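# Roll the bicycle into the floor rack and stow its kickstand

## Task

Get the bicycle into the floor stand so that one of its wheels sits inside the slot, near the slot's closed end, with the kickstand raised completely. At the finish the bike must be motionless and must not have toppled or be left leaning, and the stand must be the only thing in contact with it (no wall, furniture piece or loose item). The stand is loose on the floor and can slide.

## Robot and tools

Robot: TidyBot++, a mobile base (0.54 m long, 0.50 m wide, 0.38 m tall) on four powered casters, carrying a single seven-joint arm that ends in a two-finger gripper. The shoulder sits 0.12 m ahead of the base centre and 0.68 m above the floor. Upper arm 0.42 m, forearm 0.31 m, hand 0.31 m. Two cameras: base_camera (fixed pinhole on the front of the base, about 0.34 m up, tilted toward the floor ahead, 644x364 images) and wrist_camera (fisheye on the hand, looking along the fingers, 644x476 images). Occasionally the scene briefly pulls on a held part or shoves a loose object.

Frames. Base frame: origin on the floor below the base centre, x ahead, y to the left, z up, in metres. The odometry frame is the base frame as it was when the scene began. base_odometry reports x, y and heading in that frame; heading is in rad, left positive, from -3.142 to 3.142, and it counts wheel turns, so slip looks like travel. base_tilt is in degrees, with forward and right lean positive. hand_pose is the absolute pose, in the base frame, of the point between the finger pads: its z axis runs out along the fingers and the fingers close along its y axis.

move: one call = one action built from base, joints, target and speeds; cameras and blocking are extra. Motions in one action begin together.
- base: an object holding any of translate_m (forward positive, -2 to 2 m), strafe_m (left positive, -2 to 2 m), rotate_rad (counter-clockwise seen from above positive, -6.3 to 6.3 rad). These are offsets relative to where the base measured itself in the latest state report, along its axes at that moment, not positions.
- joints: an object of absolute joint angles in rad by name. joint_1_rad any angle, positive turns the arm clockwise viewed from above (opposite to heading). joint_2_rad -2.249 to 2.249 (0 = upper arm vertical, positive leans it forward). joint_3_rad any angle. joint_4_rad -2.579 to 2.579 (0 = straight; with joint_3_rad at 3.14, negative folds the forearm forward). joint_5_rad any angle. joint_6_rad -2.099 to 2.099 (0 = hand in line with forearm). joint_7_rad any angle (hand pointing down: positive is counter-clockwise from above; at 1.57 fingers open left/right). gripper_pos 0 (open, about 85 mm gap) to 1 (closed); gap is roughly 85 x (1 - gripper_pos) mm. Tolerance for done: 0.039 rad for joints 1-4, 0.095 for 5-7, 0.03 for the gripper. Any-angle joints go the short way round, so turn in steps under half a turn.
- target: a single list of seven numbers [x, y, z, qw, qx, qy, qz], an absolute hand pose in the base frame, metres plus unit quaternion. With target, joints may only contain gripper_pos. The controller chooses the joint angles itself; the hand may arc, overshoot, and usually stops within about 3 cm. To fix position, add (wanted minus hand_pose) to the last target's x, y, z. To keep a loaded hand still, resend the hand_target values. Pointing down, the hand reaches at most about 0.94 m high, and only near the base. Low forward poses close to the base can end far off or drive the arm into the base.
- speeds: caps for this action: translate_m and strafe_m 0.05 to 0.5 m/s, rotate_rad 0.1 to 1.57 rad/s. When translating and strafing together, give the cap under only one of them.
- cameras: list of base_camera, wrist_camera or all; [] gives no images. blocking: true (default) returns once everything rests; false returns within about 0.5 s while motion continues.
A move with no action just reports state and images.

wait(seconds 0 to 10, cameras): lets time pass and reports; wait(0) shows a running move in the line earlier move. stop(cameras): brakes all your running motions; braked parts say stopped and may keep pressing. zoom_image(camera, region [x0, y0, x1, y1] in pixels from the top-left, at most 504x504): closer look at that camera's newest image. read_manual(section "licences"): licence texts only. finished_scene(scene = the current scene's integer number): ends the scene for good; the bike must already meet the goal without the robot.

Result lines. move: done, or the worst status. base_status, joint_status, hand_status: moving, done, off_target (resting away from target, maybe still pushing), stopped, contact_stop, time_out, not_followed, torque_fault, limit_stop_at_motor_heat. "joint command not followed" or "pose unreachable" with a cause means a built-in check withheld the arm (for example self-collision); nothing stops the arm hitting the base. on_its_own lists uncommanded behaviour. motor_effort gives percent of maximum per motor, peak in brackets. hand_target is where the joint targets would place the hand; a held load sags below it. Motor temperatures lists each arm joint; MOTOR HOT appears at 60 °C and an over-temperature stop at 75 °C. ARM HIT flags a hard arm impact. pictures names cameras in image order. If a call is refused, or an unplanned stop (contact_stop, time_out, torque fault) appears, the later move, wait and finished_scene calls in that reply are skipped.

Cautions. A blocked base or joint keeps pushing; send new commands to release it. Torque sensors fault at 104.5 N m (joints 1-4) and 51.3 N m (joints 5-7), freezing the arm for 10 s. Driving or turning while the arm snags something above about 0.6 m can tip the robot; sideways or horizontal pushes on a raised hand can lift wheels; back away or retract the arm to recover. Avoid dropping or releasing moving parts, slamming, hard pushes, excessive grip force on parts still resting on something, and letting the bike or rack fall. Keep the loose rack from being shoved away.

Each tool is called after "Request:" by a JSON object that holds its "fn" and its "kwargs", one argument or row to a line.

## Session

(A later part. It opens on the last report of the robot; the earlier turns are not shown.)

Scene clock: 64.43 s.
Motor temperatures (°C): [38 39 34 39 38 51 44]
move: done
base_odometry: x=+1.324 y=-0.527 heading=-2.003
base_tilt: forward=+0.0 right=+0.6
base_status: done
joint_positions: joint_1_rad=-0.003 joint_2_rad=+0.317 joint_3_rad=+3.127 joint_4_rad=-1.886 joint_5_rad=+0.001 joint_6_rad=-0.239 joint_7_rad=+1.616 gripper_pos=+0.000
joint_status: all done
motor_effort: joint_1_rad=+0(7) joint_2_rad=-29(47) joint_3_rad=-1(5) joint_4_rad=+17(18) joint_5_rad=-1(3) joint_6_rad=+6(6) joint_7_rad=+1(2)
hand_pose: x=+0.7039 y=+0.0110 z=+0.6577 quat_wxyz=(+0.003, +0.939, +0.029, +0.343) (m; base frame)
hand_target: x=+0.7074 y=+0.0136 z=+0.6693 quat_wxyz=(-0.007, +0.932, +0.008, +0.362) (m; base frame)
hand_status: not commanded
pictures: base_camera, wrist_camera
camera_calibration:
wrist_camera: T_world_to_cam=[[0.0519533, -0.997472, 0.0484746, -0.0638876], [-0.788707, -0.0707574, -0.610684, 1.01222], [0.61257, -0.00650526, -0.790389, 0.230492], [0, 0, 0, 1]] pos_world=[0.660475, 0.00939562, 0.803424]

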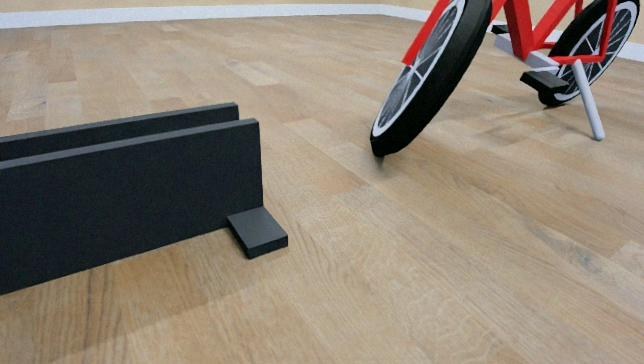

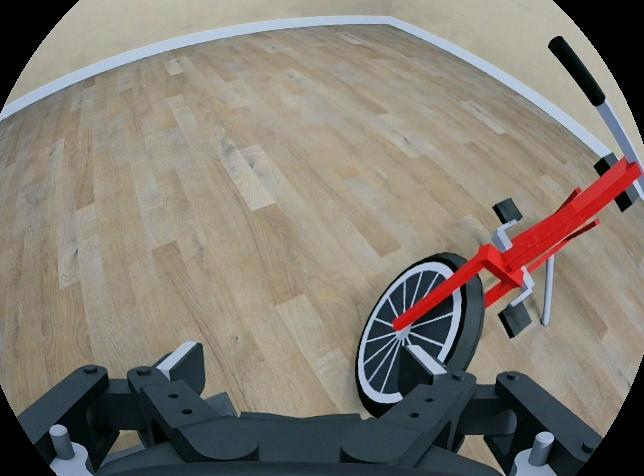

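Request:
{"fn": "move", "kwargs": {
  "base": {"rotate_rad": -0.55, "strafe_m": 0.0},
  "joints": {"joint_6_rad": 0.2}
}}

Request:
{"fn": "zoom_image", "kwargs": {
  "camera": "wrist_camera",
  "region": [150, 100, 500, 380]
}}

Request:
{"fn": "zoom_image", "kwargs": {
  "camera": "base_camera",
  "region": [0, 0, 400, 240]
}}

Scene clock: 66.10 s.
Motor temperatures (°C): [38 39 34 39 38 51 44]
move: done
base_odometry: x=+1.324 y=-0.527 heading=-2.552
base_tilt: forward=+0.0 right=+0.6
base_status: done
joint_positions: joint_1_rad=+0.008 joint_2_rad=+0.314 joint_3_rad=+3.127 joint_4_rad=-1.892 joint_5_rad=+0.001 joint_6_rad=+0.164 joint_7_rad=+1.614 gripper_pos=+0.000
joint_status: all done
motor_effort: joint_1_rad=+0(4) joint_2_rad=-29(31) joint_3_rad=+0(4) joint_4_rad=+18(20) joint_5_rad=-1(3) joint_6_rad=+7(8) joint_7_rad=+1(1)
hand_pose: x=+0.7792 y=+0.0047 z=+0.7539 quat_wxyz=(+0.008, +0.853, +0.020, +0.522) (m; base frame)
hand_target: x=+0.7802 y=+0.0144 z=+0.7694 quat_wxyz=(-0.008, +0.841, +0.007, +0.540) (m; base frame)
hand_status: not commanded
pictures: base_camera, wrist_camera
camera_calibration:
wrist_camera: T_world_to_cam=[[0.0168656, -0.998286, 0.0560351, -0.0571055], [-0.489701, -0.0571086, -0.870018, 1.09233], [0.871728, -0.012767, -0.489825, -0.168163], [0, 0, 0, 1]] pos_world=[0.682468, 0.00322657, 0.871173]

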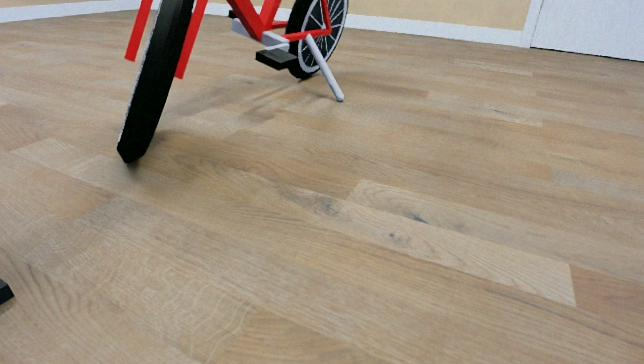

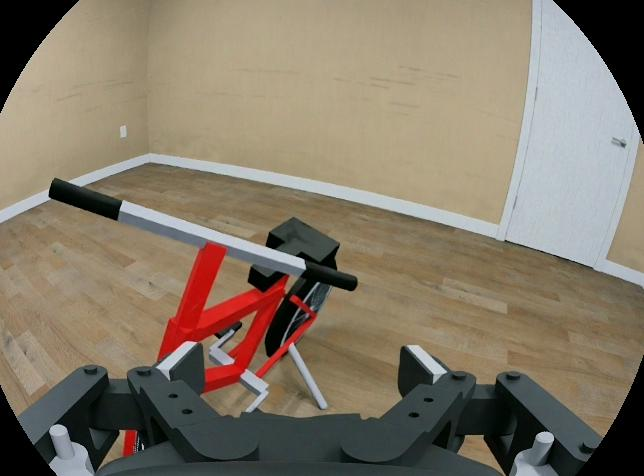

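Scaled by 1.440.

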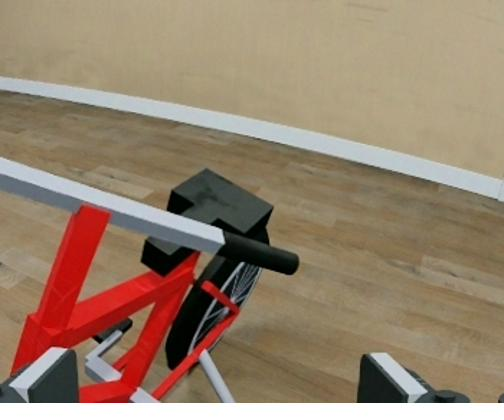

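Scaled by 1.260.

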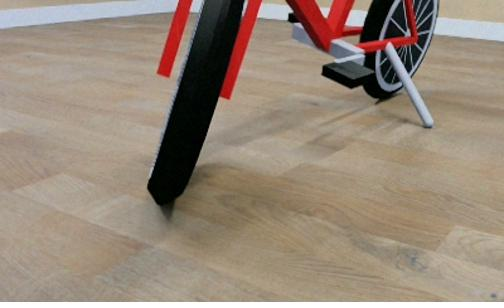

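Request:
{"fn": "move", "kwargs": {
  "joints": {"joint_2_rad": -0.3, "joint_4_rad": -2.5, "joint_6_rad": -0.1, "joint_7_rad": 1.57},
  "cameras": []
}}

Request:
{"fn": "move", "kwargs": {
  "base": {"translate_m": 0.70, "strafe_m": -0.42, "rotate_rad": 1.05}
}}

Request:
{"fn": "zoom_image", "kwargs": {
  "camera": "wrist_camera",
  "region": [100, 0, 550, 350]
}}

Scene clock: 68.97 s.
Motor temperatures (°C): [38 39 34 39 38 51 44]
move: done
base_odometry: x=+1.324 y=-0.527 heading=-2.552
base_tilt: forward=+0.0 right=+0.6
base_status: not commanded
joint_positions: joint_1_rad=+0.008 joint_2_rad=-0.279 joint_3_rad=+3.127 joint_4_rad=-2.489 joint_5_rad=+0.001 joint_6_rad=-0.049 joint_7_rad=+1.614 gripper_pos=+0.000
joint_status: all done
motor_effort: joint_1_rad=+0(0) joint_2_rad=-6(31) joint_3_rad=+0(1) joint_4_rad=+18(20) joint_5_rad=-2(2) joint_6_rad=+7(9) joint_7_rad=+1(2)
hand_pose: x=+0.4956 y=+0.0036 z=+0.7009 quat_wxyz=(+0.010, +0.904, +0.023, +0.427) (m; base frame)
hand_target: x=+0.4806 y=+0.0089 z=+0.6913 quat_wxyz=(-0.001, +0.913, +0.010, +0.408) (m; base frame)
hand_status: not commanded
pictures: none
No camera images: "cameras" was empty.

Scene clock: 72.33 s.
Motor temperatures (°C): [38 39 34 39 38 51 44]
move: done
base_odometry: x=+0.509 y=-0.567 heading=-1.502
base_tilt: forward=+0.0 right=+0.6
base_status: done
joint_positions: joint_1_rad=+0.008 joint_2_rad=-0.284 joint_3_rad=+3.127 joint_4_rad=-2.491 joint_5_rad=+0.001 joint_6_rad=-0.052 joint_7_rad=+1.614 gripper_pos=+0.000
joint_status: not commanded
motor_effort: joint_1_rad=+0(1) joint_2_rad=-6(8) joint_3_rad=+0(2) joint_4_rad=+18(19) joint_5_rad=-2(3) joint_6_rad=+7(7) joint_7_rad=+0(1)
hand_pose: x=+0.4943 y=+0.0036 z=+0.7012 quat_wxyz=(+0.010, +0.904, +0.023, +0.427) (m; base frame)
hand_target: x=+0.4806 y=+0.0089 z=+0.6913 quat_wxyz=(-0.001, +0.913, +0.010, +0.408) (m; base frame)
hand_status: not commanded
pictures: base_camera, wrist_camera
camera_calibration:
wrist_camera: T_world_to_cam=[[0.0295915, -0.997714, 0.06076, -0.0600859], [-0.664978, -0.0650334, -0.744027, 0.905241], [0.746277, -0.0183872, -0.665382, 0.239476], [0, 0, 0, 1]] pos_world=[0.425028, 0.00332568, 0.836517]

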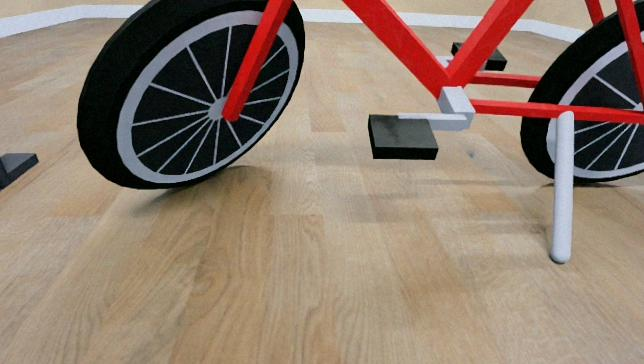

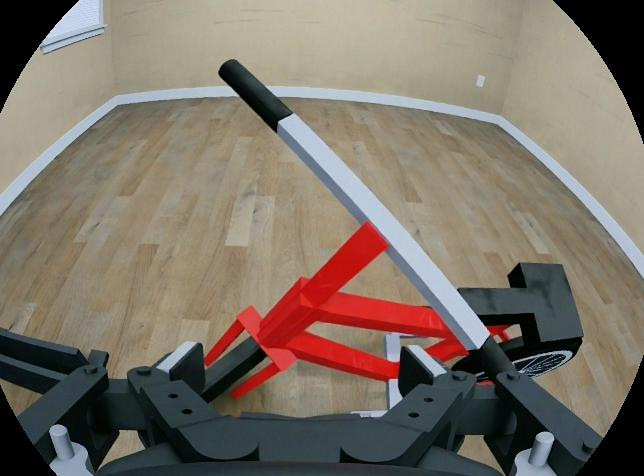

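Scaled by 1.120.

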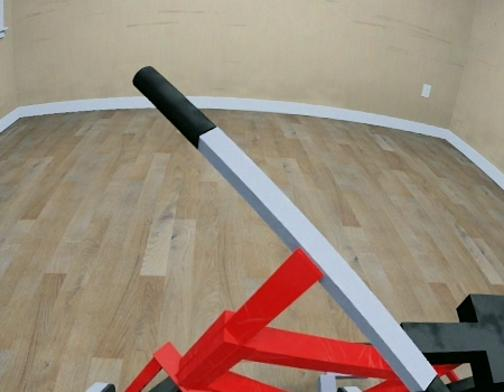

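Request:
{"fn": "move", "kwargs": {
  "target": [0.634, -0.169, 0.74, -0.163, 0.8845, 0.412, 0.146]
}}

Scene clock: 76.97 s.
Motor temperatures (°C): [38 39 34 39 38 51 44]
move: off_target
base_odometry: x=+0.509 y=-0.567 heading=-1.502
base_tilt: forward=+0.0 right=+0.7
base_status: not commanded
joint_positions: joint_1_rad=-2.077 joint_2_rad=-1.048 joint_3_rad=+4.511 joint_4_rad=-0.989 joint_5_rad=+0.727 joint_6_rad=-1.755 joint_7_rad=+2.214 gripper_pos=+0.000
joint_status: not commanded
motor_effort: joint_1_rad=+0(2) joint_2_rad=+40(41) joint_3_rad=-13(15) joint_4_rad=+6(22) joint_5_rad=-5(6) joint_6_rad=+2(8) joint_7_rad=+1(1)
hand_pose: x=+0.6389 y=-0.1468 z=+0.7646 quat_wxyz=(-0.183, +0.880, +0.400, +0.180) (m; base frame)
hand_target: x=+0.6340 y=-0.1690 z=+0.7400 quat_wxyz=(-0.163, +0.885, +0.412, +0.146) (m; base frame)
hand_status: off_target (0.034 m and 4.8 deg from the pose sent, 0.225 m and 59.1 deg at the start)
pictures: base_camera, wrist_camera
camera_calibration:
wrist_camera: T_world_to_cam=[[0.775229, -0.612387, -0.154928, -0.473184], [-0.611019, -0.664752, -0.429838, 0.676068], [0.160239, 0.427887, -0.889515, 0.782305], [0, 0, 0, 1]] pos_world=[0.654561, -0.175092, 0.913163]

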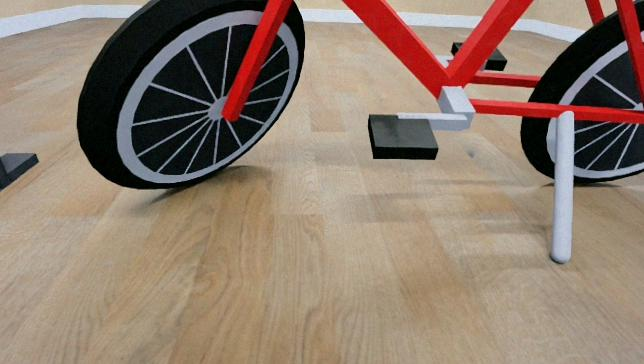

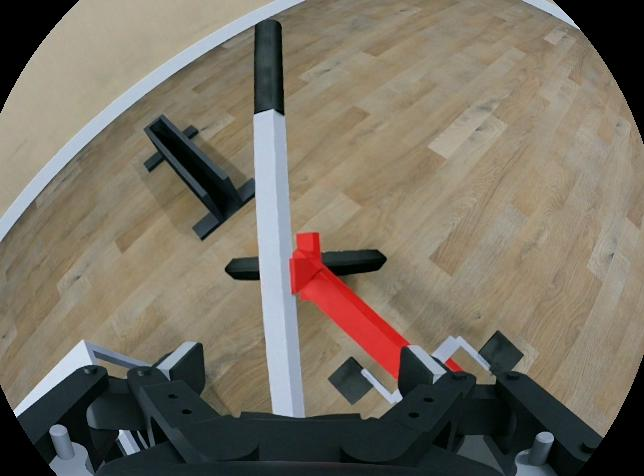

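Request:
{"fn": "move", "kwargs": {
  "target": [0.620, -0.139, 0.674, -0.163, 0.8845, 0.412, 0.146],
  "cameras": ["wrist_camera"]
}}

Scene clock: 78.93 s.
Motor temperatures (°C): [38 39 34 39 38 51 44]
move: off_target
base_odometry: x=+0.509 y=-0.567 heading=-1.502
base_tilt: forward=+0.0 right=+0.7
base_status: not commanded
joint_positions: joint_1_rad=-2.022 joint_2_rad=-1.090 joint_3_rad=+4.555 joint_4_rad=-1.265 joint_5_rad=+0.727 joint_6_rad=-1.630 joint_7_rad=+2.210 gripper_pos=+0.000
joint_status: not commanded
motor_effort: joint_1_rad=+0(1) joint_2_rad=+37(40) joint_3_rad=-14(16) joint_4_rad=+7(8) joint_5_rad=-5(6) joint_6_rad=+2(2) joint_7_rad=+1(1)
hand_pose: x=+0.6090 y=-0.1165 z=+0.6945 quat_wxyz=(-0.179, +0.865, +0.447, +0.144) (m; base frame)
hand_target: x=+0.6200 y=-0.1390 z=+0.6740 quat_wxyz=(-0.163, +0.885, +0.412, +0.146) (m; base frame)
hand_status: off_target (0.032 m and 4.9 deg from the pose sent, 0.093 m and 4.8 deg at the start)
pictures: wrist_camera
camera_calibration:
wrist_camera: T_world_to_cam=[[0.830755, -0.533346, -0.159336, -0.463881], [-0.550818, -0.746389, -0.373499, 0.562506], [0.0802777, 0.398052, -0.913844, 0.773863], [0, 0, 0, 1]] pos_world=[0.633086, -0.135598, 0.843373]

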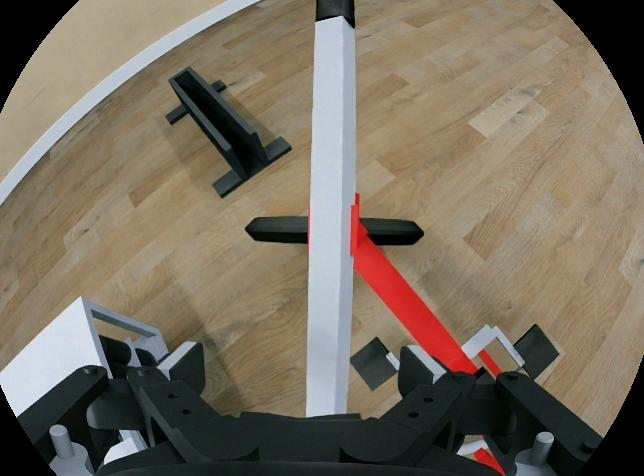

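Request:
{"fn": "move", "kwargs": {
  "target": [0.632, -0.1375, 0.653, -0.163, 0.8845, 0.412, 0.146],
  "cameras": ["wrist_camera"]
}}

Scene clock: 79.93 s.
Motor temperatures (°C): [38 39 34 39 38 51 44]
move: off_target
base_odometry: x=+0.509 y=-0.567 heading=-1.502
base_tilt: forward=+0.0 right=+0.6
base_status: not commanded
joint_positions: joint_1_rad=-2.025 joint_2_rad=-1.125 joint_3_rad=+4.585 joint_4_rad=-1.267 joint_5_rad=+0.743 joint_6_rad=-1.592 joint_7_rad=+2.210 gripper_pos=+0.000
joint_status: not commanded
motor_effort: joint_1_rad=+0(1) joint_2_rad=+37(39) joint_3_rad=-14(16) joint_4_rad=+7(7) joint_5_rad=-5(6) joint_6_rad=+2(2) joint_7_rad=+1(1)
hand_pose: x=+0.6197 y=-0.1227 z=+0.6732 quat_wxyz=(-0.185, +0.870, +0.433, +0.148) (m; base frame)
hand_target: x=+0.6320 y=-0.1375 z=+0.6530 quat_wxyz=(-0.163, +0.885, +0.412, +0.146) (m; base frame)
hand_status: off_target (0.028 m and 3.9 deg from the pose sent, 0.052 m and 4.9 deg at the start)
pictures: wrist_camera
camera_calibration:
wrist_camera: T_world_to_cam=[[0.814777, -0.55364, -0.172108, -0.463383], [-0.573129, -0.724316, -0.383261, 0.57894], [0.087528, 0.410912, -0.907463, 0.748814], [0, 0, 0, 1]] pos_world=[0.643819, -0.144908, 0.821655]

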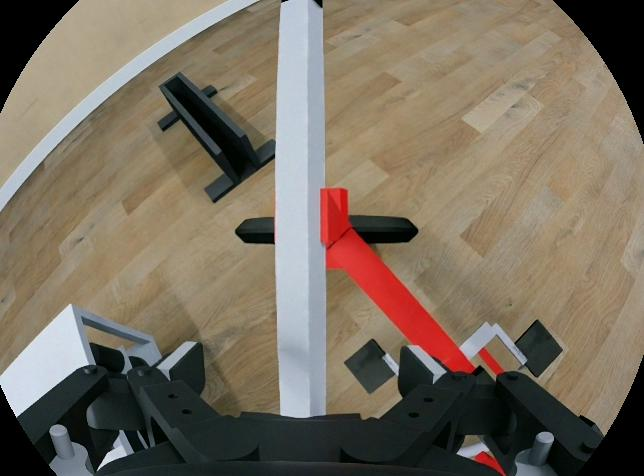

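Request:
{"fn": "move", "kwargs": {
  "target": [0.635, -0.1235, 0.623, -0.163, 0.8845, 0.412, 0.146],
  "cameras": ["wrist_camera"]
}}

Scene clock: 80.87 s.
Motor temperatures (°C): [38 39 34 39 38 51 44]
move: off_target
base_odometry: x=+0.509 y=-0.567 heading=-1.502
base_tilt: forward=+0.0 right=+0.6
base_status: not commanded
joint_positions: joint_1_rad=-2.025 joint_2_rad=-1.152 joint_3_rad=+4.617 joint_4_rad=-1.344 joint_5_rad=+0.757 joint_6_rad=-1.516 joint_7_rad=+2.190 gripper_pos=+0.000
joint_status: not commanded
motor_effort: joint_1_rad=+0(1) joint_2_rad=+37(39) joint_3_rad=-16(17) joint_4_rad=+7(8) joint_5_rad=-5(6) joint_6_rad=+2(2) joint_7_rad=+1(1)
hand_pose: x=+0.6203 y=-0.1088 z=+0.6439 quat_wxyz=(-0.187, +0.868, +0.435, +0.146) (m; base frame)
hand_target: x=+0.6350 y=-0.1235 z=+0.6230 quat_wxyz=(-0.163, +0.885, +0.412, +0.146) (m; base frame)
hand_status: off_target (0.029 m and 4.2 deg from the pose sent, 0.053 m and 3.9 deg at the start)
pictures: wrist_camera
camera_calibration:
wrist_camera: T_world_to_cam=[[0.817597, -0.548547, -0.175016, -0.460575], [-0.569842, -0.727288, -0.382534, 0.575237], [0.082551, 0.412491, -0.907214, 0.719549], [0, 0, 0, 1]] pos_world=[0.644959, -0.131092, 0.792224]

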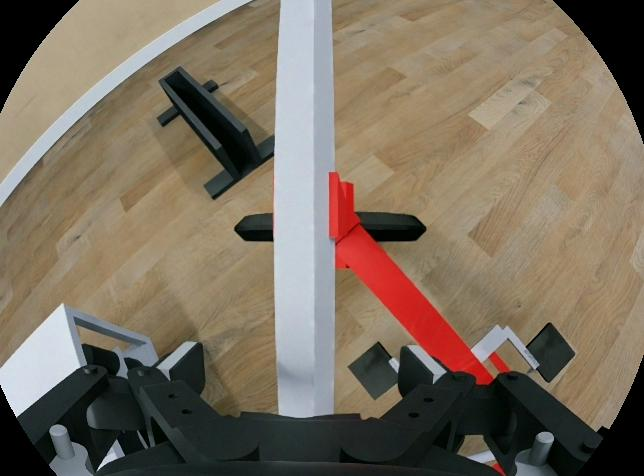

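Request:
{"fn": "move", "kwargs": {
  "target": [0.6375, -0.118, 0.607, -0.163, 0.8845, 0.412, 0.146],
  "cameras": []
}}

Request:
{"fn": "move", "kwargs": {
  "joints": {"gripper_pos": 0.55},
  "cameras": ["wrist_camera"]
}}

Scene clock: 81.73 s.
Motor temperatures (°C): [38 39 34 39 38 51 44]
move: off_target
base_odometry: x=+0.509 y=-0.567 heading=-1.502
base_tilt: forward=+0.0 right=+0.6
base_status: not commanded
joint_positions: joint_1_rad=-2.025 joint_2_rad=-1.168 joint_3_rad=+4.634 joint_4_rad=-1.373 joint_5_rad=+0.773 joint_6_rad=-1.477 joint_7_rad=+2.180 gripper_pos=+0.000
joint_status: not commanded
motor_effort: joint_1_rad=+0(1) joint_2_rad=+37(38) joint_3_rad=-16(17) joint_4_rad=+7(7) joint_5_rad=-5(6) joint_6_rad=+2(2) joint_7_rad=+1(1)
hand_pose: x=+0.6237 y=-0.1062 z=+0.6286 quat_wxyz=(-0.185, +0.870, +0.432, +0.148) (m; base frame)
hand_target: x=+0.6375 y=-0.1180 z=+0.6070 quat_wxyz=(-0.163, +0.885, +0.412, +0.146) (m; base frame)
hand_status: off_target (0.028 m and 3.8 deg from the pose sent, 0.042 m and 4.2 deg at the start)
pictures: none
No camera images: "cameras" was empty.

Scene clock: 82.57 s.
Motor temperatures (°C): [38 39 34 39 38 51 44]
move: done
base_odometry: x=+0.509 y=-0.567 heading=-1.502
base_tilt: forward=+0.0 right=+0.7
base_status: not commanded
joint_positions: joint_1_rad=-2.025 joint_2_rad=-1.168 joint_3_rad=+4.634 joint_4_rad=-1.373 joint_5_rad=+0.773 joint_6_rad=-1.477 joint_7_rad=+2.180 gripper_pos=+0.550
joint_status: all done
motor_effort: joint_1_rad=+0(0) joint_2_rad=+37(38) joint_3_rad=-16(16) joint_4_rad=+6(7) joint_5_rad=-5(6) joint_6_rad=+2(2) joint_7_rad=+1(1)
hand_pose: x=+0.6237 y=-0.1062 z=+0.6286 quat_wxyz=(-0.185, +0.870, +0.432, +0.148) (m; base frame)
hand_target: x=+0.6375 y=-0.1180 z=+0.6070 quat_wxyz=(-0.163, +0.885, +0.412, +0.146) (m; base frame)
hand_status: not commanded
pictures: wrist_camera
camera_calibration:
wrist_camera: T_world_to_cam=[[0.813443, -0.555609, -0.172073, -0.464584], [-0.574839, -0.722817, -0.383531, 0.577472], [0.0887157, 0.410895, -0.907356, 0.700427], [0, 0, 0, 1]] pos_world=[0.647727, -0.128523, 0.777072]

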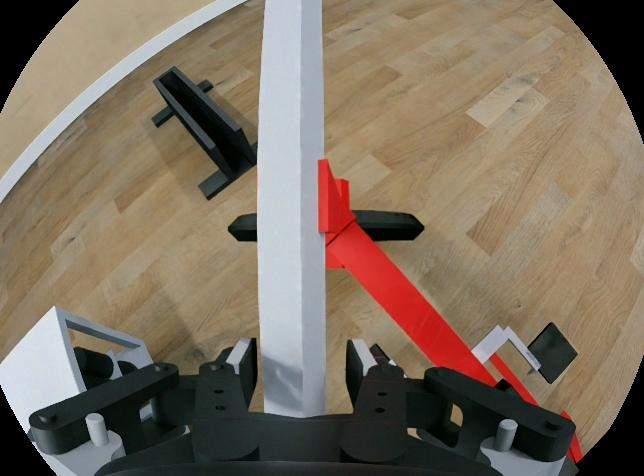

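Request:
{"fn": "move", "kwargs": {
  "joints": {"gripper_pos": 1.0},
  "cameras": ["wrist_camera"]
}}

Scene clock: 83.40 s.
Motor temperatures (°C): [38 39 34 39 38 51 44]
move: off_target
base_odometry: x=+0.509 y=-0.567 heading=-1.502
base_tilt: forward=+0.0 right=+0.6
base_status: not commanded
joint_positions: joint_1_rad=-2.025 joint_2_rad=-1.167 joint_3_rad=+4.633 joint_4_rad=-1.374 joint_5_rad=+0.777 joint_6_rad=-1.477 joint_7_rad=+2.180 gripper_pos=+0.758
joint_status: gripper_pos off_target (ended at +0.758, target +1.000)
motor_effort: joint_1_rad=-2(4) joint_2_rad=+33(38) joint_3_rad=-13(16) joint_4_rad=+7(9) joint_5_rad=-4(7) joint_6_rad=+4(6) joint_7_rad=+0(1)
hand_pose: x=+0.6238 y=-0.1065 z=+0.6289 quat_wxyz=(-0.183, +0.870, +0.433, +0.148) (m; base frame)
hand_target: x=+0.6375 y=-0.1180 z=+0.6070 quat_wxyz=(-0.163, +0.885, +0.412, +0.146) (m; base frame)
hand_status: not commanded
pictures: wrist_camera
camera_calibration:
wrist_camera: T_world_to_cam=[[0.814508, -0.555384, -0.167708, -0.468173], [-0.573057, -0.725123, -0.38184, 0.57501], [0.0904593, 0.407118, -0.908885, 0.700227], [0, 0, 0, 1]] pos_world=[0.647502, -0.128138, 0.777472]

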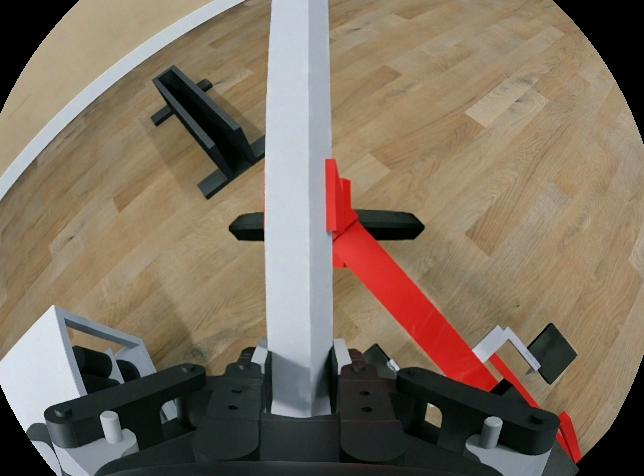

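Request:
{"fn": "move", "kwargs": {
  "target": [0.672, -0.0765, 0.628, -0.1865, 0.9355, 0.2854, 0.0967]
}}

Scene clock: 86.57 s.
Motor temperatures (°C): [38 39 34 39 38 51 44]
move: off_target
base_odometry: x=+0.509 y=-0.567 heading=-1.502
base_tilt: forward=+0.0 right=+0.6
base_status: not commanded
joint_positions: joint_1_rad=-2.163 joint_2_rad=-1.143 joint_3_rad=+4.664 joint_4_rad=-1.217 joint_5_rad=+0.790 joint_6_rad=-1.538 joint_7_rad=+1.885 gripper_pos=+0.761
joint_status: not commanded
motor_effort: joint_1_rad=-6(10) joint_2_rad=+32(34) joint_3_rad=-12(16) joint_4_rad=+7(9) joint_5_rad=-4(10) joint_6_rad=+9(12) joint_7_rad=-2(2)
hand_pose: x=+0.6628 y=-0.0883 z=+0.6456 quat_wxyz=(-0.192, +0.927, +0.302, +0.110) (m; base frame)
hand_target: x=+0.6720 y=-0.0765 z=+0.6280 quat_wxyz=(-0.186, +0.935, +0.285, +0.097) (m; base frame)
hand_status: off_target (0.023 m and 2.7 deg from the pose sent, 0.057 m and 19.4 deg at the start)
pictures: base_camera, wrist_camera
camera_calibration:
wrist_camera: T_world_to_cam=[[0.612752, -0.743315, -0.268362, -0.304943], [-0.787428, -0.545465, -0.287098, 0.713746], [0.0670222, 0.387235, -0.919542, 0.725196], [0, 0, 0, 1]] pos_world=[0.700274, -0.118166, 0.789928]

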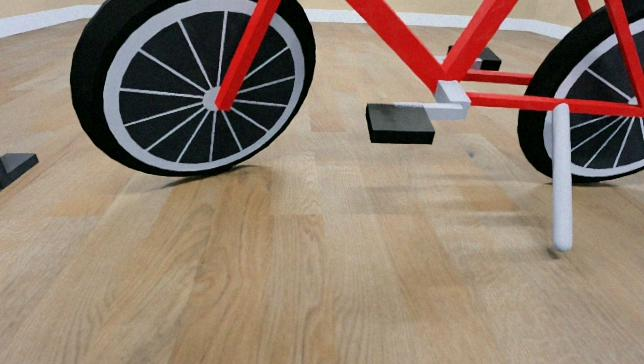

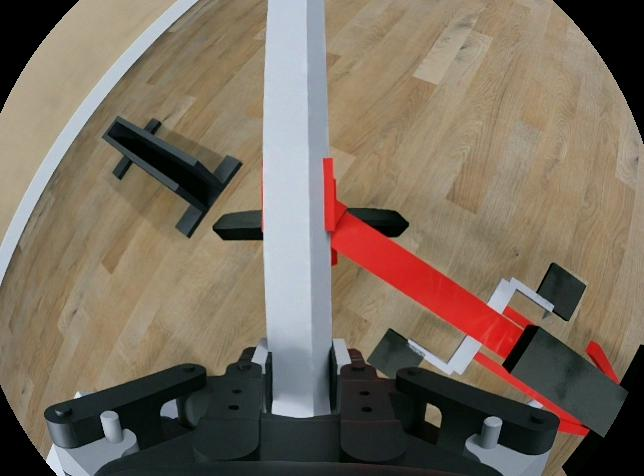

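Request:
{"fn": "move", "kwargs": {
  "target": [0.706, -0.0355, 0.640, -0.2065, 0.966, 0.152, 0.0453]
}}

Request:
{"fn": "zoom_image", "kwargs": {
  "camera": "wrist_camera",
  "region": [50, 80, 450, 380]
}}

Scene clock: 88.47 s.
Motor temperatures (°C): [38 39 34 39 38 51 44]
move: off_target
base_odometry: x=+0.509 y=-0.567 heading=-1.502
base_tilt: forward=+0.0 right=+0.6
base_status: not commanded
joint_positions: joint_1_rad=-2.385 joint_2_rad=-1.143 joint_3_rad=+4.673 joint_4_rad=-1.032 joint_5_rad=+0.798 joint_6_rad=-1.601 joint_7_rad=+1.588 gripper_pos=+0.762
joint_status: not commanded
motor_effort: joint_1_rad=-1(8) joint_2_rad=+35(38) joint_3_rad=-11(16) joint_4_rad=+7(9) joint_5_rad=-5(9) joint_6_rad=+5(10) joint_7_rad=-1(2)
hand_pose: x=+0.7060 y=-0.0137 z=+0.6667 quat_wxyz=(-0.219, +0.953, +0.195, +0.072) (m; base frame)
hand_target: x=+0.7060 y=-0.0355 z=+0.6400 quat_wxyz=(-0.206, +0.966, +0.152, +0.045) (m; base frame)
hand_status: off_target (0.034 m and 6.2 deg from the pose sent, 0.068 m and 19.3 deg at the start)
pictures: base_camera, wrist_camera
camera_calibration:
wrist_camera: T_world_to_cam=[[0.416464, -0.830429, -0.370062, -0.0651529], [-0.908874, -0.370216, -0.192063, 0.819233], [0.0224913, 0.416327, -0.908937, 0.737597], [0, 0, 0, 1]] pos_world=[0.755124, -0.0578931, 0.803662]

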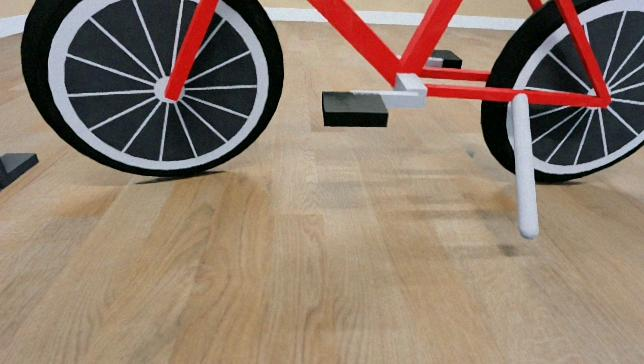

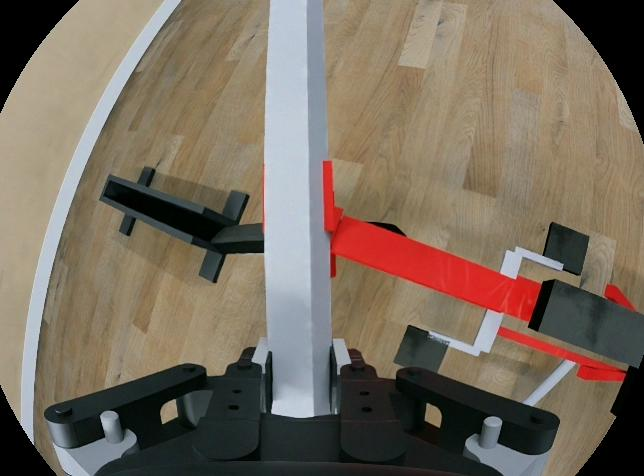

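Scaled by 1.260.

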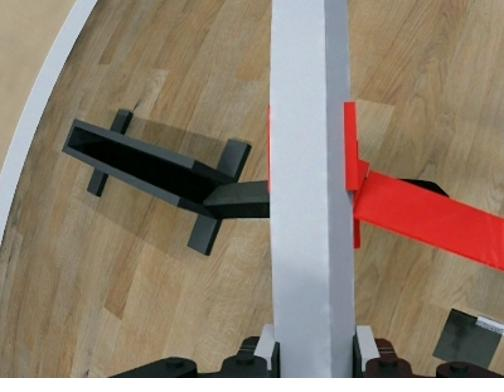

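Request:
{"fn": "move", "kwargs": {
  "base": {"translate_m": -0.045, "strafe_m": 0.115},
  "speeds": {"strafe_m": 0.1}
}}

Request:
{"fn": "zoom_image", "kwargs": {
  "camera": "wrist_camera",
  "region": [50, 80, 450, 380]
}}

Scene clock: 91.57 s.
Motor temperatures (°C): [38 39 34 39 38 51 44]
move: done
base_odometry: x=+0.620 y=-0.514 heading=-1.501
base_tilt: forward=+0.0 right=+0.6
base_status: done
joint_positions: joint_1_rad=-2.383 joint_2_rad=-1.143 joint_3_rad=+4.675 joint_4_rad=-1.029 joint_5_rad=+0.801 joint_6_rad=-1.608 joint_7_rad=+1.582 gripper_pos=+0.763
joint_status: not commanded
motor_effort: joint_1_rad=-2(6) joint_2_rad=+38(41) joint_3_rad=-13(16) joint_4_rad=+7(11) joint_5_rad=-6(9) joint_6_rad=+6(7) joint_7_rad=-1(2)
hand_pose: x=+0.7050 y=-0.0177 z=+0.6653 quat_wxyz=(-0.217, +0.955, +0.190, +0.069) (m; base frame)
hand_target: x=+0.7060 y=-0.0355 z=+0.6400 quat_wxyz=(-0.206, +0.966, +0.152, +0.045) (m; base frame)
hand_status: not commanded
pictures: base_camera, wrist_camera
camera_calibration:
wrist_camera: T_world_to_cam=[[0.405853, -0.836183, -0.368891, -0.0619384], [-0.91376, -0.36327, -0.181873, 0.813418], [0.0180715, 0.410892, -0.911505, 0.742662], [0, 0, 0, 1]] pos_world=[0.754986, -0.0614551, 0.80203]

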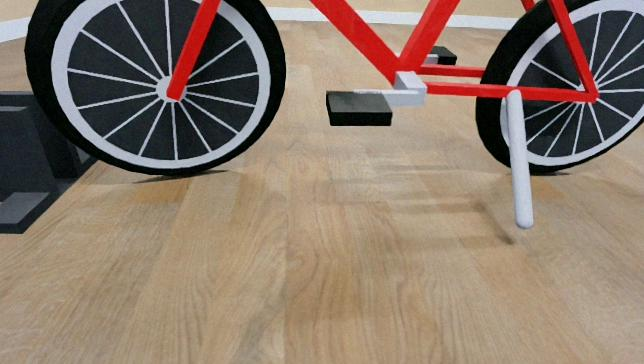

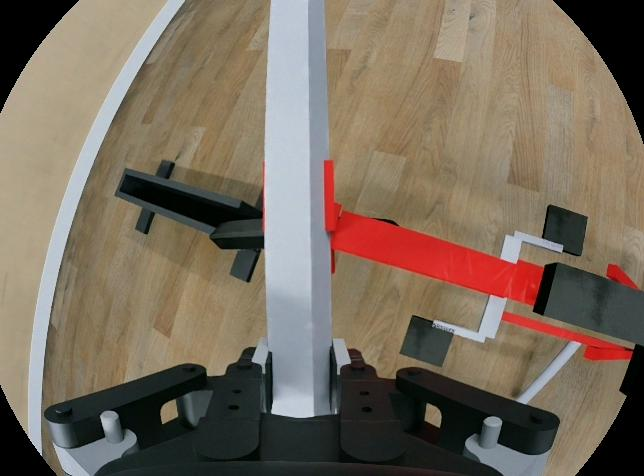

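Scaled by 1.260.

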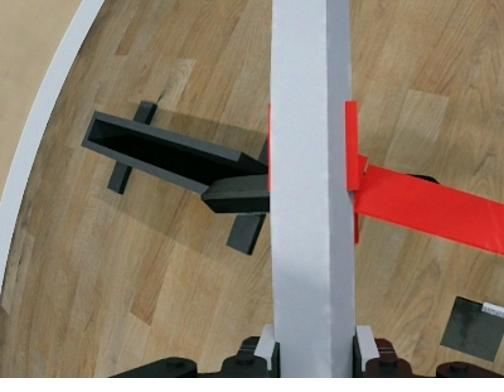

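Request:
{"fn": "zoom_image", "kwargs": {
  "camera": "base_camera",
  "region": [0, 60, 300, 260]
}}

Scaled by 1.680.

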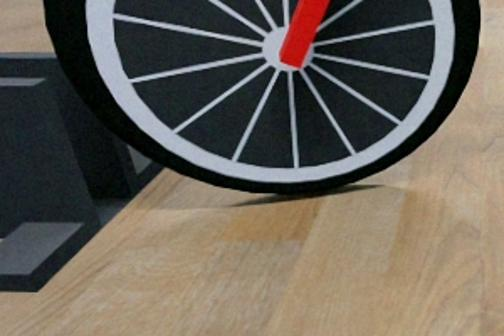

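Request:
{"fn": "move", "kwargs": {
  "target": [0.736, -0.019, 0.651, -0.2158, 0.9776, 0.0133, -0.0149]
}}

Request:
{"fn": "zoom_image", "kwargs": {
  "camera": "wrist_camera",
  "region": [50, 80, 450, 380]
}}

Scene clock: 96.40 s.
Motor temperatures (°C): [38 40 34 39 38 51 44]
move: off_target
base_odometry: x=+0.620 y=-0.514 heading=-1.501
base_tilt: forward=+0.0 right=+0.6
base_status: not commanded
joint_positions: joint_1_rad=-2.539 joint_2_rad=-1.166 joint_3_rad=+4.677 joint_4_rad=-0.738 joint_5_rad=+0.848 joint_6_rad=-1.756 joint_7_rad=+1.362 gripper_pos=+0.763
joint_status: not commanded
motor_effort: joint_1_rad=-1(2) joint_2_rad=+44(45) joint_3_rad=-13(15) joint_4_rad=+6(9) joint_5_rad=-8(10) joint_6_rad=+4(6) joint_7_rad=+0(1)
hand_pose: x=+0.7388 y=-0.0110 z=+0.6806 quat_wxyz=(-0.232, +0.971, +0.046, +0.020) (m; base frame)
hand_target: x=+0.7360 y=-0.0190 z=+0.6510 quat_wxyz=(-0.216, +0.976, +0.013, -0.015) (m; base frame)
hand_status: off_target (0.031 m and 5.8 deg from the pose sent, 0.034 m and 22.6 deg at the start)
pictures: base_camera, wrist_camera
camera_calibration:
wrist_camera: T_world_to_cam=[[0.112696, -0.894766, -0.432081, 0.194487], [-0.993405, -0.110705, -0.0298503, 0.807619], [-0.0211246, 0.432595, -0.901341, 0.775579], [0, 0, 0, 1]] pos_world=[0.796758, -0.0720841, 0.807203]

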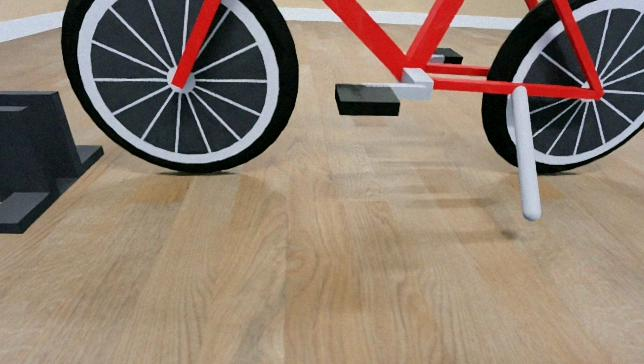

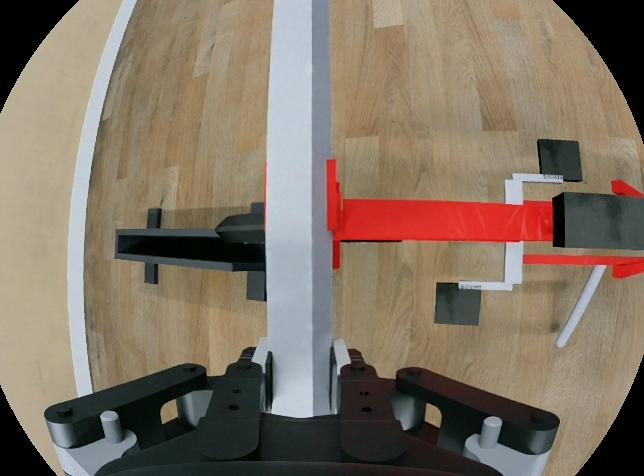

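Scaled by 1.260.

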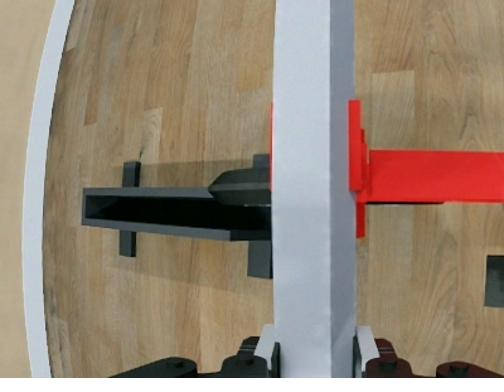

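Request:
{"fn": "move", "kwargs": {
  "target": [0.688, -0.023, 0.659, -0.2154, 0.9772, 0.0407, -0.0209]
}}

Request:
{"fn": "zoom_image", "kwargs": {
  "camera": "wrist_camera",
  "region": [50, 80, 450, 380]
}}

Request:
{"fn": "zoom_image", "kwargs": {
  "camera": "base_camera",
  "region": [0, 60, 300, 260]
}}

Scene clock: 98.63 s.
Motor temperatures (°C): [38 40 34 39 38 51 44]
move: off_target
base_odometry: x=+0.620 y=-0.514 heading=-1.501
base_tilt: forward=+0.0 right=+0.6
base_status: not commanded
joint_positions: joint_1_rad=-2.442 joint_2_rad=-1.138 joint_3_rad=+4.677 joint_4_rad=-0.951 joint_5_rad=+0.831 joint_6_rad=-1.757 joint_7_rad=+1.332 gripper_pos=+0.767
joint_status: not commanded
motor_effort: joint_1_rad=-1(3) joint_2_rad=+36(43) joint_3_rad=-10(13) joint_4_rad=+7(8) joint_5_rad=-3(8) joint_6_rad=+6(6) joint_7_rad=+0(1)
hand_pose: x=+0.6867 y=-0.0232 z=+0.6678 quat_wxyz=(-0.197, +0.977, +0.078, -0.011) (m; base frame)
hand_target: x=+0.6880 y=-0.0230 z=+0.6590 quat_wxyz=(-0.215, +0.976, +0.041, -0.021) (m; base frame)
hand_status: off_target (0.009 m and 4.9 deg from the pose sent, 0.056 m and 5.1 deg at the start)
pictures: base_camera, wrist_camera
camera_calibration:
wrist_camera: T_world_to_cam=[[0.163799, -0.914402, -0.370188, 0.107022], [-0.982421, -0.185265, 0.0229265, 0.70964], [-0.0895468, 0.359925, -0.928674, 0.831761], [0, 0, 0, 1]] pos_world=[0.754116, -0.0700389, 0.795784]

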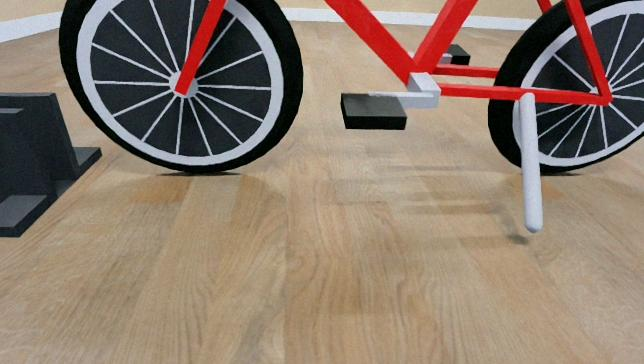

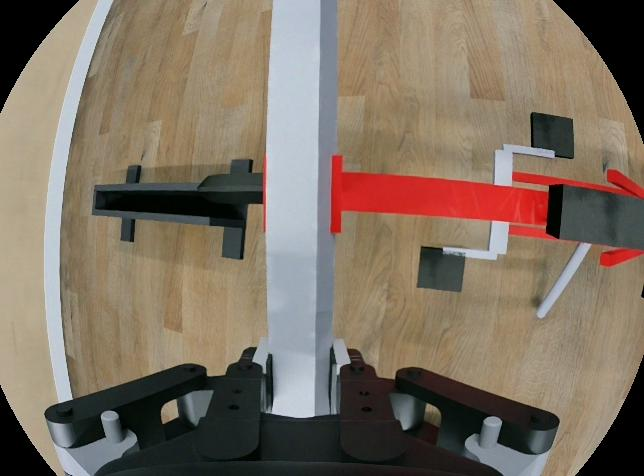

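Scaled by 1.260.

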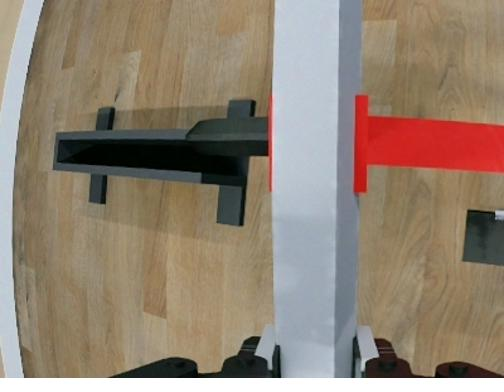

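Scaled by 1.680.

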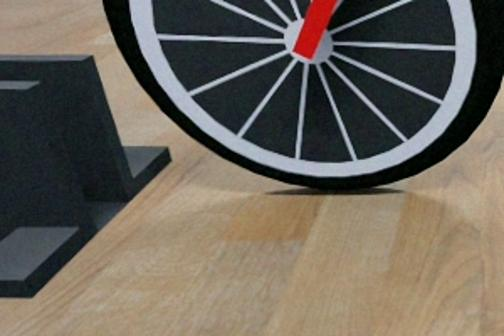

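Request:
{"fn": "move", "kwargs": {
  "target": [0.690, -0.023, 0.694, -0.2154, 0.9772, 0.0407, -0.0209]
}}

Request:
{"fn": "zoom_image", "kwargs": {
  "camera": "base_camera",
  "region": [0, 60, 300, 260]
}}

Scene clock: 100.20 s.
Motor temperatures (°C): [38 40 34 39 38 51 44]
move: off_target
base_odometry: x=+0.620 y=-0.514 heading=-1.502
base_tilt: forward=+0.0 right=+0.6
base_status: not commanded
joint_positions: joint_1_rad=-2.459 joint_2_rad=-1.140 joint_3_rad=+4.691 joint_4_rad=-0.871 joint_5_rad=+0.831 joint_6_rad=-1.797 joint_7_rad=+1.329 gripper_pos=+0.768
joint_status: not commanded
motor_effort: joint_1_rad=-1(4) joint_2_rad=+52(52) joint_3_rad=-19(19) joint_4_rad=+9(10) joint_5_rad=-10(12) joint_6_rad=+4(6) joint_7_rad=+1(1)
hand_pose: x=+0.6940 y=-0.0352 z=+0.6724 quat_wxyz=(-0.200, +0.978, +0.052, -0.018) (m; base frame)
hand_target: x=+0.6900 y=-0.0230 z=+0.6940 quat_wxyz=(-0.215, +0.976, +0.041, -0.021) (m; base frame)
hand_status: off_target (0.025 m and 2.2 deg from the pose sent, 0.026 m and 4.9 deg at the start)
pictures: base_camera, wrist_camera
camera_calibration:
wrist_camera: T_world_to_cam=[[0.110416, -0.919337, -0.377662, 0.138535], [-0.989334, -0.137991, 0.0466593, 0.704969], [-0.0950094, 0.368482, -0.924767, 0.842489], [0, 0, 0, 1]] pos_world=[0.762198, -0.0858024, 0.798532]

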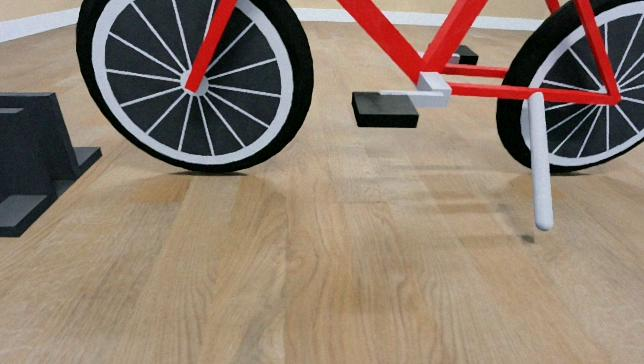

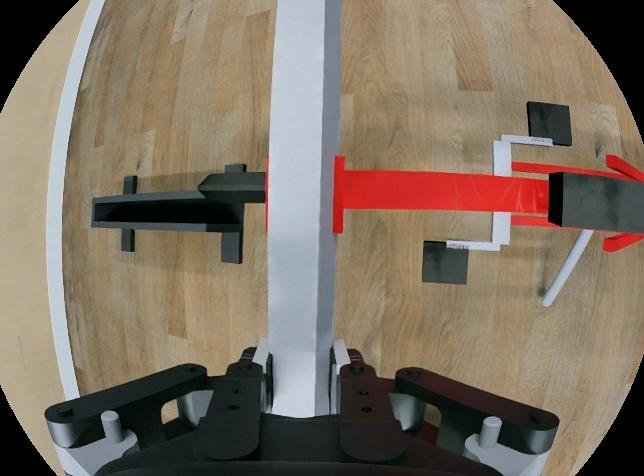

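Scaled by 1.680.

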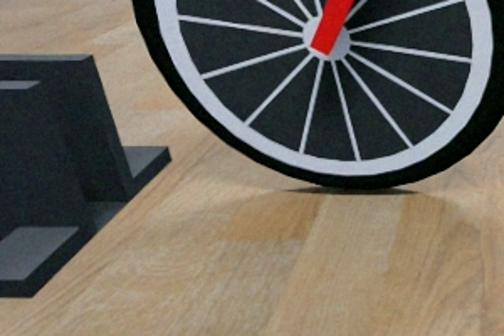

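Request:
{"fn": "move", "kwargs": {
  "target": [0.690, -0.012, 0.745, -0.2154, 0.9772, 0.0407, -0.0209],
  "cameras": ["base_camera"]
}}

Request:
{"fn": "zoom_image", "kwargs": {
  "camera": "base_camera",
  "region": [0, 60, 300, 260]
}}

Scene clock: 101.57 s.
Motor temperatures (°C): [38 40 34 39 38 51 44]
move: off_target
base_odometry: x=+0.620 y=-0.514 heading=-1.502
base_tilt: forward=+0.0 right=+0.6
base_status: not commanded
joint_positions: joint_1_rad=-2.532 joint_2_rad=-1.158 joint_3_rad=+4.691 joint_4_rad=-0.713 joint_5_rad=+0.857 joint_6_rad=-1.902 joint_7_rad=+1.320 gripper_pos=+0.768
joint_status: not commanded
motor_effort: joint_1_rad=-1(3) joint_2_rad=+68(69) joint_3_rad=-23(25) joint_4_rad=+9(10) joint_5_rad=-17(19) joint_6_rad=+0(4) joint_7_rad=+2(2)
hand_pose: x=+0.7009 y=-0.0385 z=+0.6782 quat_wxyz=(-0.206, +0.977, +0.023, -0.047) (m; base frame)
hand_target: x=+0.6900 y=-0.0120 z=+0.7450 quat_wxyz=(-0.215, +0.976, +0.041, -0.021) (m; base frame)
hand_status: off_target (0.073 m and 3.8 deg from the pose sent, 0.076 m and 2.2 deg at the start)
pictures: base_camera

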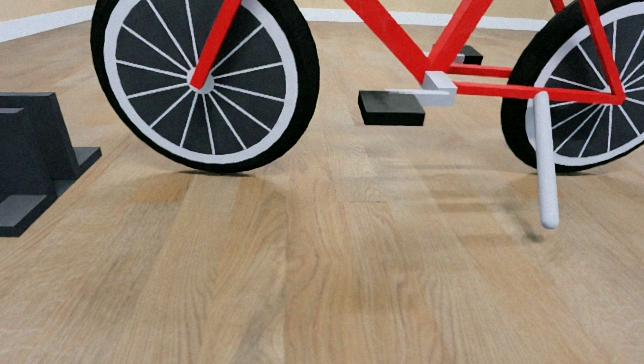

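Scaled by 1.680.

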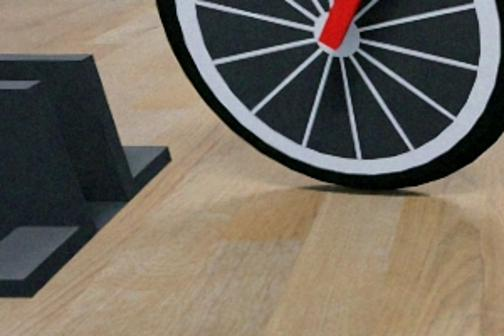

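Request:
{"fn": "move", "kwargs": {
  "target": [0.718, -0.036, 0.648, -0.2154, 0.9772, 0.0407, -0.0209],
  "cameras": []
}}

Request:
{"fn": "move", "kwargs": {
  "base": {"translate_m": 0.01, "strafe_m": -0.12},
  "speeds": {"strafe_m": 0.15}
}}

Scene clock: 103.10 s.
Motor temperatures (°C): [38 40 34 39 38 51 44]
move: off_target
base_odometry: x=+0.620 y=-0.514 heading=-1.502
base_tilt: forward=+0.0 right=+0.6
base_status: not commanded
joint_positions: joint_1_rad=-2.516 joint_2_rad=-1.159 joint_3_rad=+4.684 joint_4_rad=-0.770 joint_5_rad=+0.857 joint_6_rad=-1.874 joint_7_rad=+1.331 gripper_pos=+0.768
joint_status: not commanded
motor_effort: joint_1_rad=-1(3) joint_2_rad=+38(68) joint_3_rad=-9(24) joint_4_rad=+6(9) joint_5_rad=-4(17) joint_6_rad=+6(6) joint_7_rad=+1(2)
hand_pose: x=+0.6972 y=-0.0334 z=+0.6733 quat_wxyz=(-0.203, +0.977, +0.043, -0.041) (m; base frame)
hand_target: x=+0.7180 y=-0.0360 z=+0.6480 quat_wxyz=(-0.215, +0.976, +0.041, -0.021) (m; base frame)
hand_status: off_target (0.033 m and 2.8 deg from the pose sent, 0.035 m and 3.8 deg at the start)
pictures: none
No camera images: "cameras" was empty.

Scene clock: 105.17 s.
Motor temperatures (°C): [38 40 34 39 38 51 44]
move: done
base_odometry: x=+0.501 y=-0.532 heading=-1.502
base_tilt: forward=+0.0 right=+0.6
base_status: done
joint_positions: joint_1_rad=-2.500 joint_2_rad=-1.158 joint_3_rad=+4.679 joint_4_rad=-0.777 joint_5_rad=+0.857 joint_6_rad=-1.864 joint_7_rad=+1.331 gripper_pos=+0.768
joint_status: not commanded
motor_effort: joint_1_rad=-1(9) joint_2_rad=+39(40) joint_3_rad=-10(11) joint_4_rad=+6(9) joint_5_rad=-4(6) joint_6_rad=+6(9) joint_7_rad=+1(2)
hand_pose: x=+0.6985 y=-0.0396 z=+0.6748 quat_wxyz=(-0.204, +0.978, +0.038, -0.034) (m; base frame)
hand_target: x=+0.7180 y=-0.0360 z=+0.6480 quat_wxyz=(-0.215, +0.976, +0.041, -0.021) (m; base frame)
hand_status: not commanded
pictures: base_camera, wrist_camera
camera_calibration:
wrist_camera: T_world_to_cam=[[0.0775043, -0.918872, -0.38687, 0.164112], [-0.989492, -0.1184, 0.0829853, 0.685082], [-0.122058, 0.376373, -0.918393, 0.861638], [0, 0, 0, 1]] pos_world=[0.770334, -0.0923854, 0.797961]

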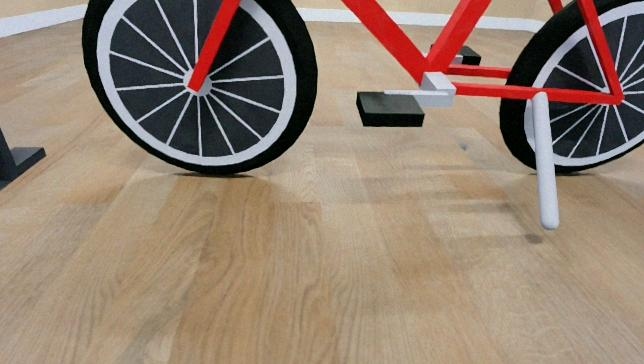

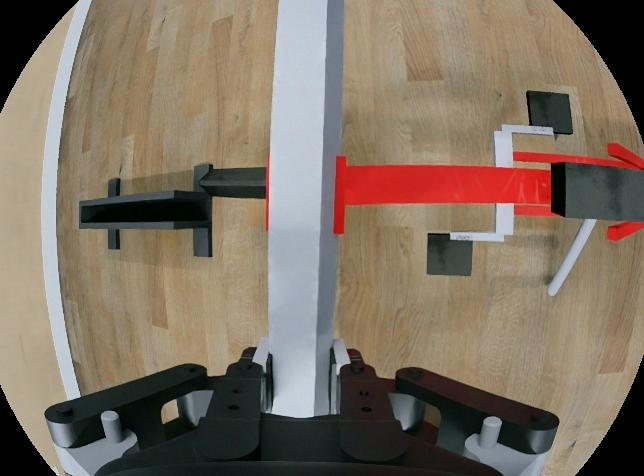

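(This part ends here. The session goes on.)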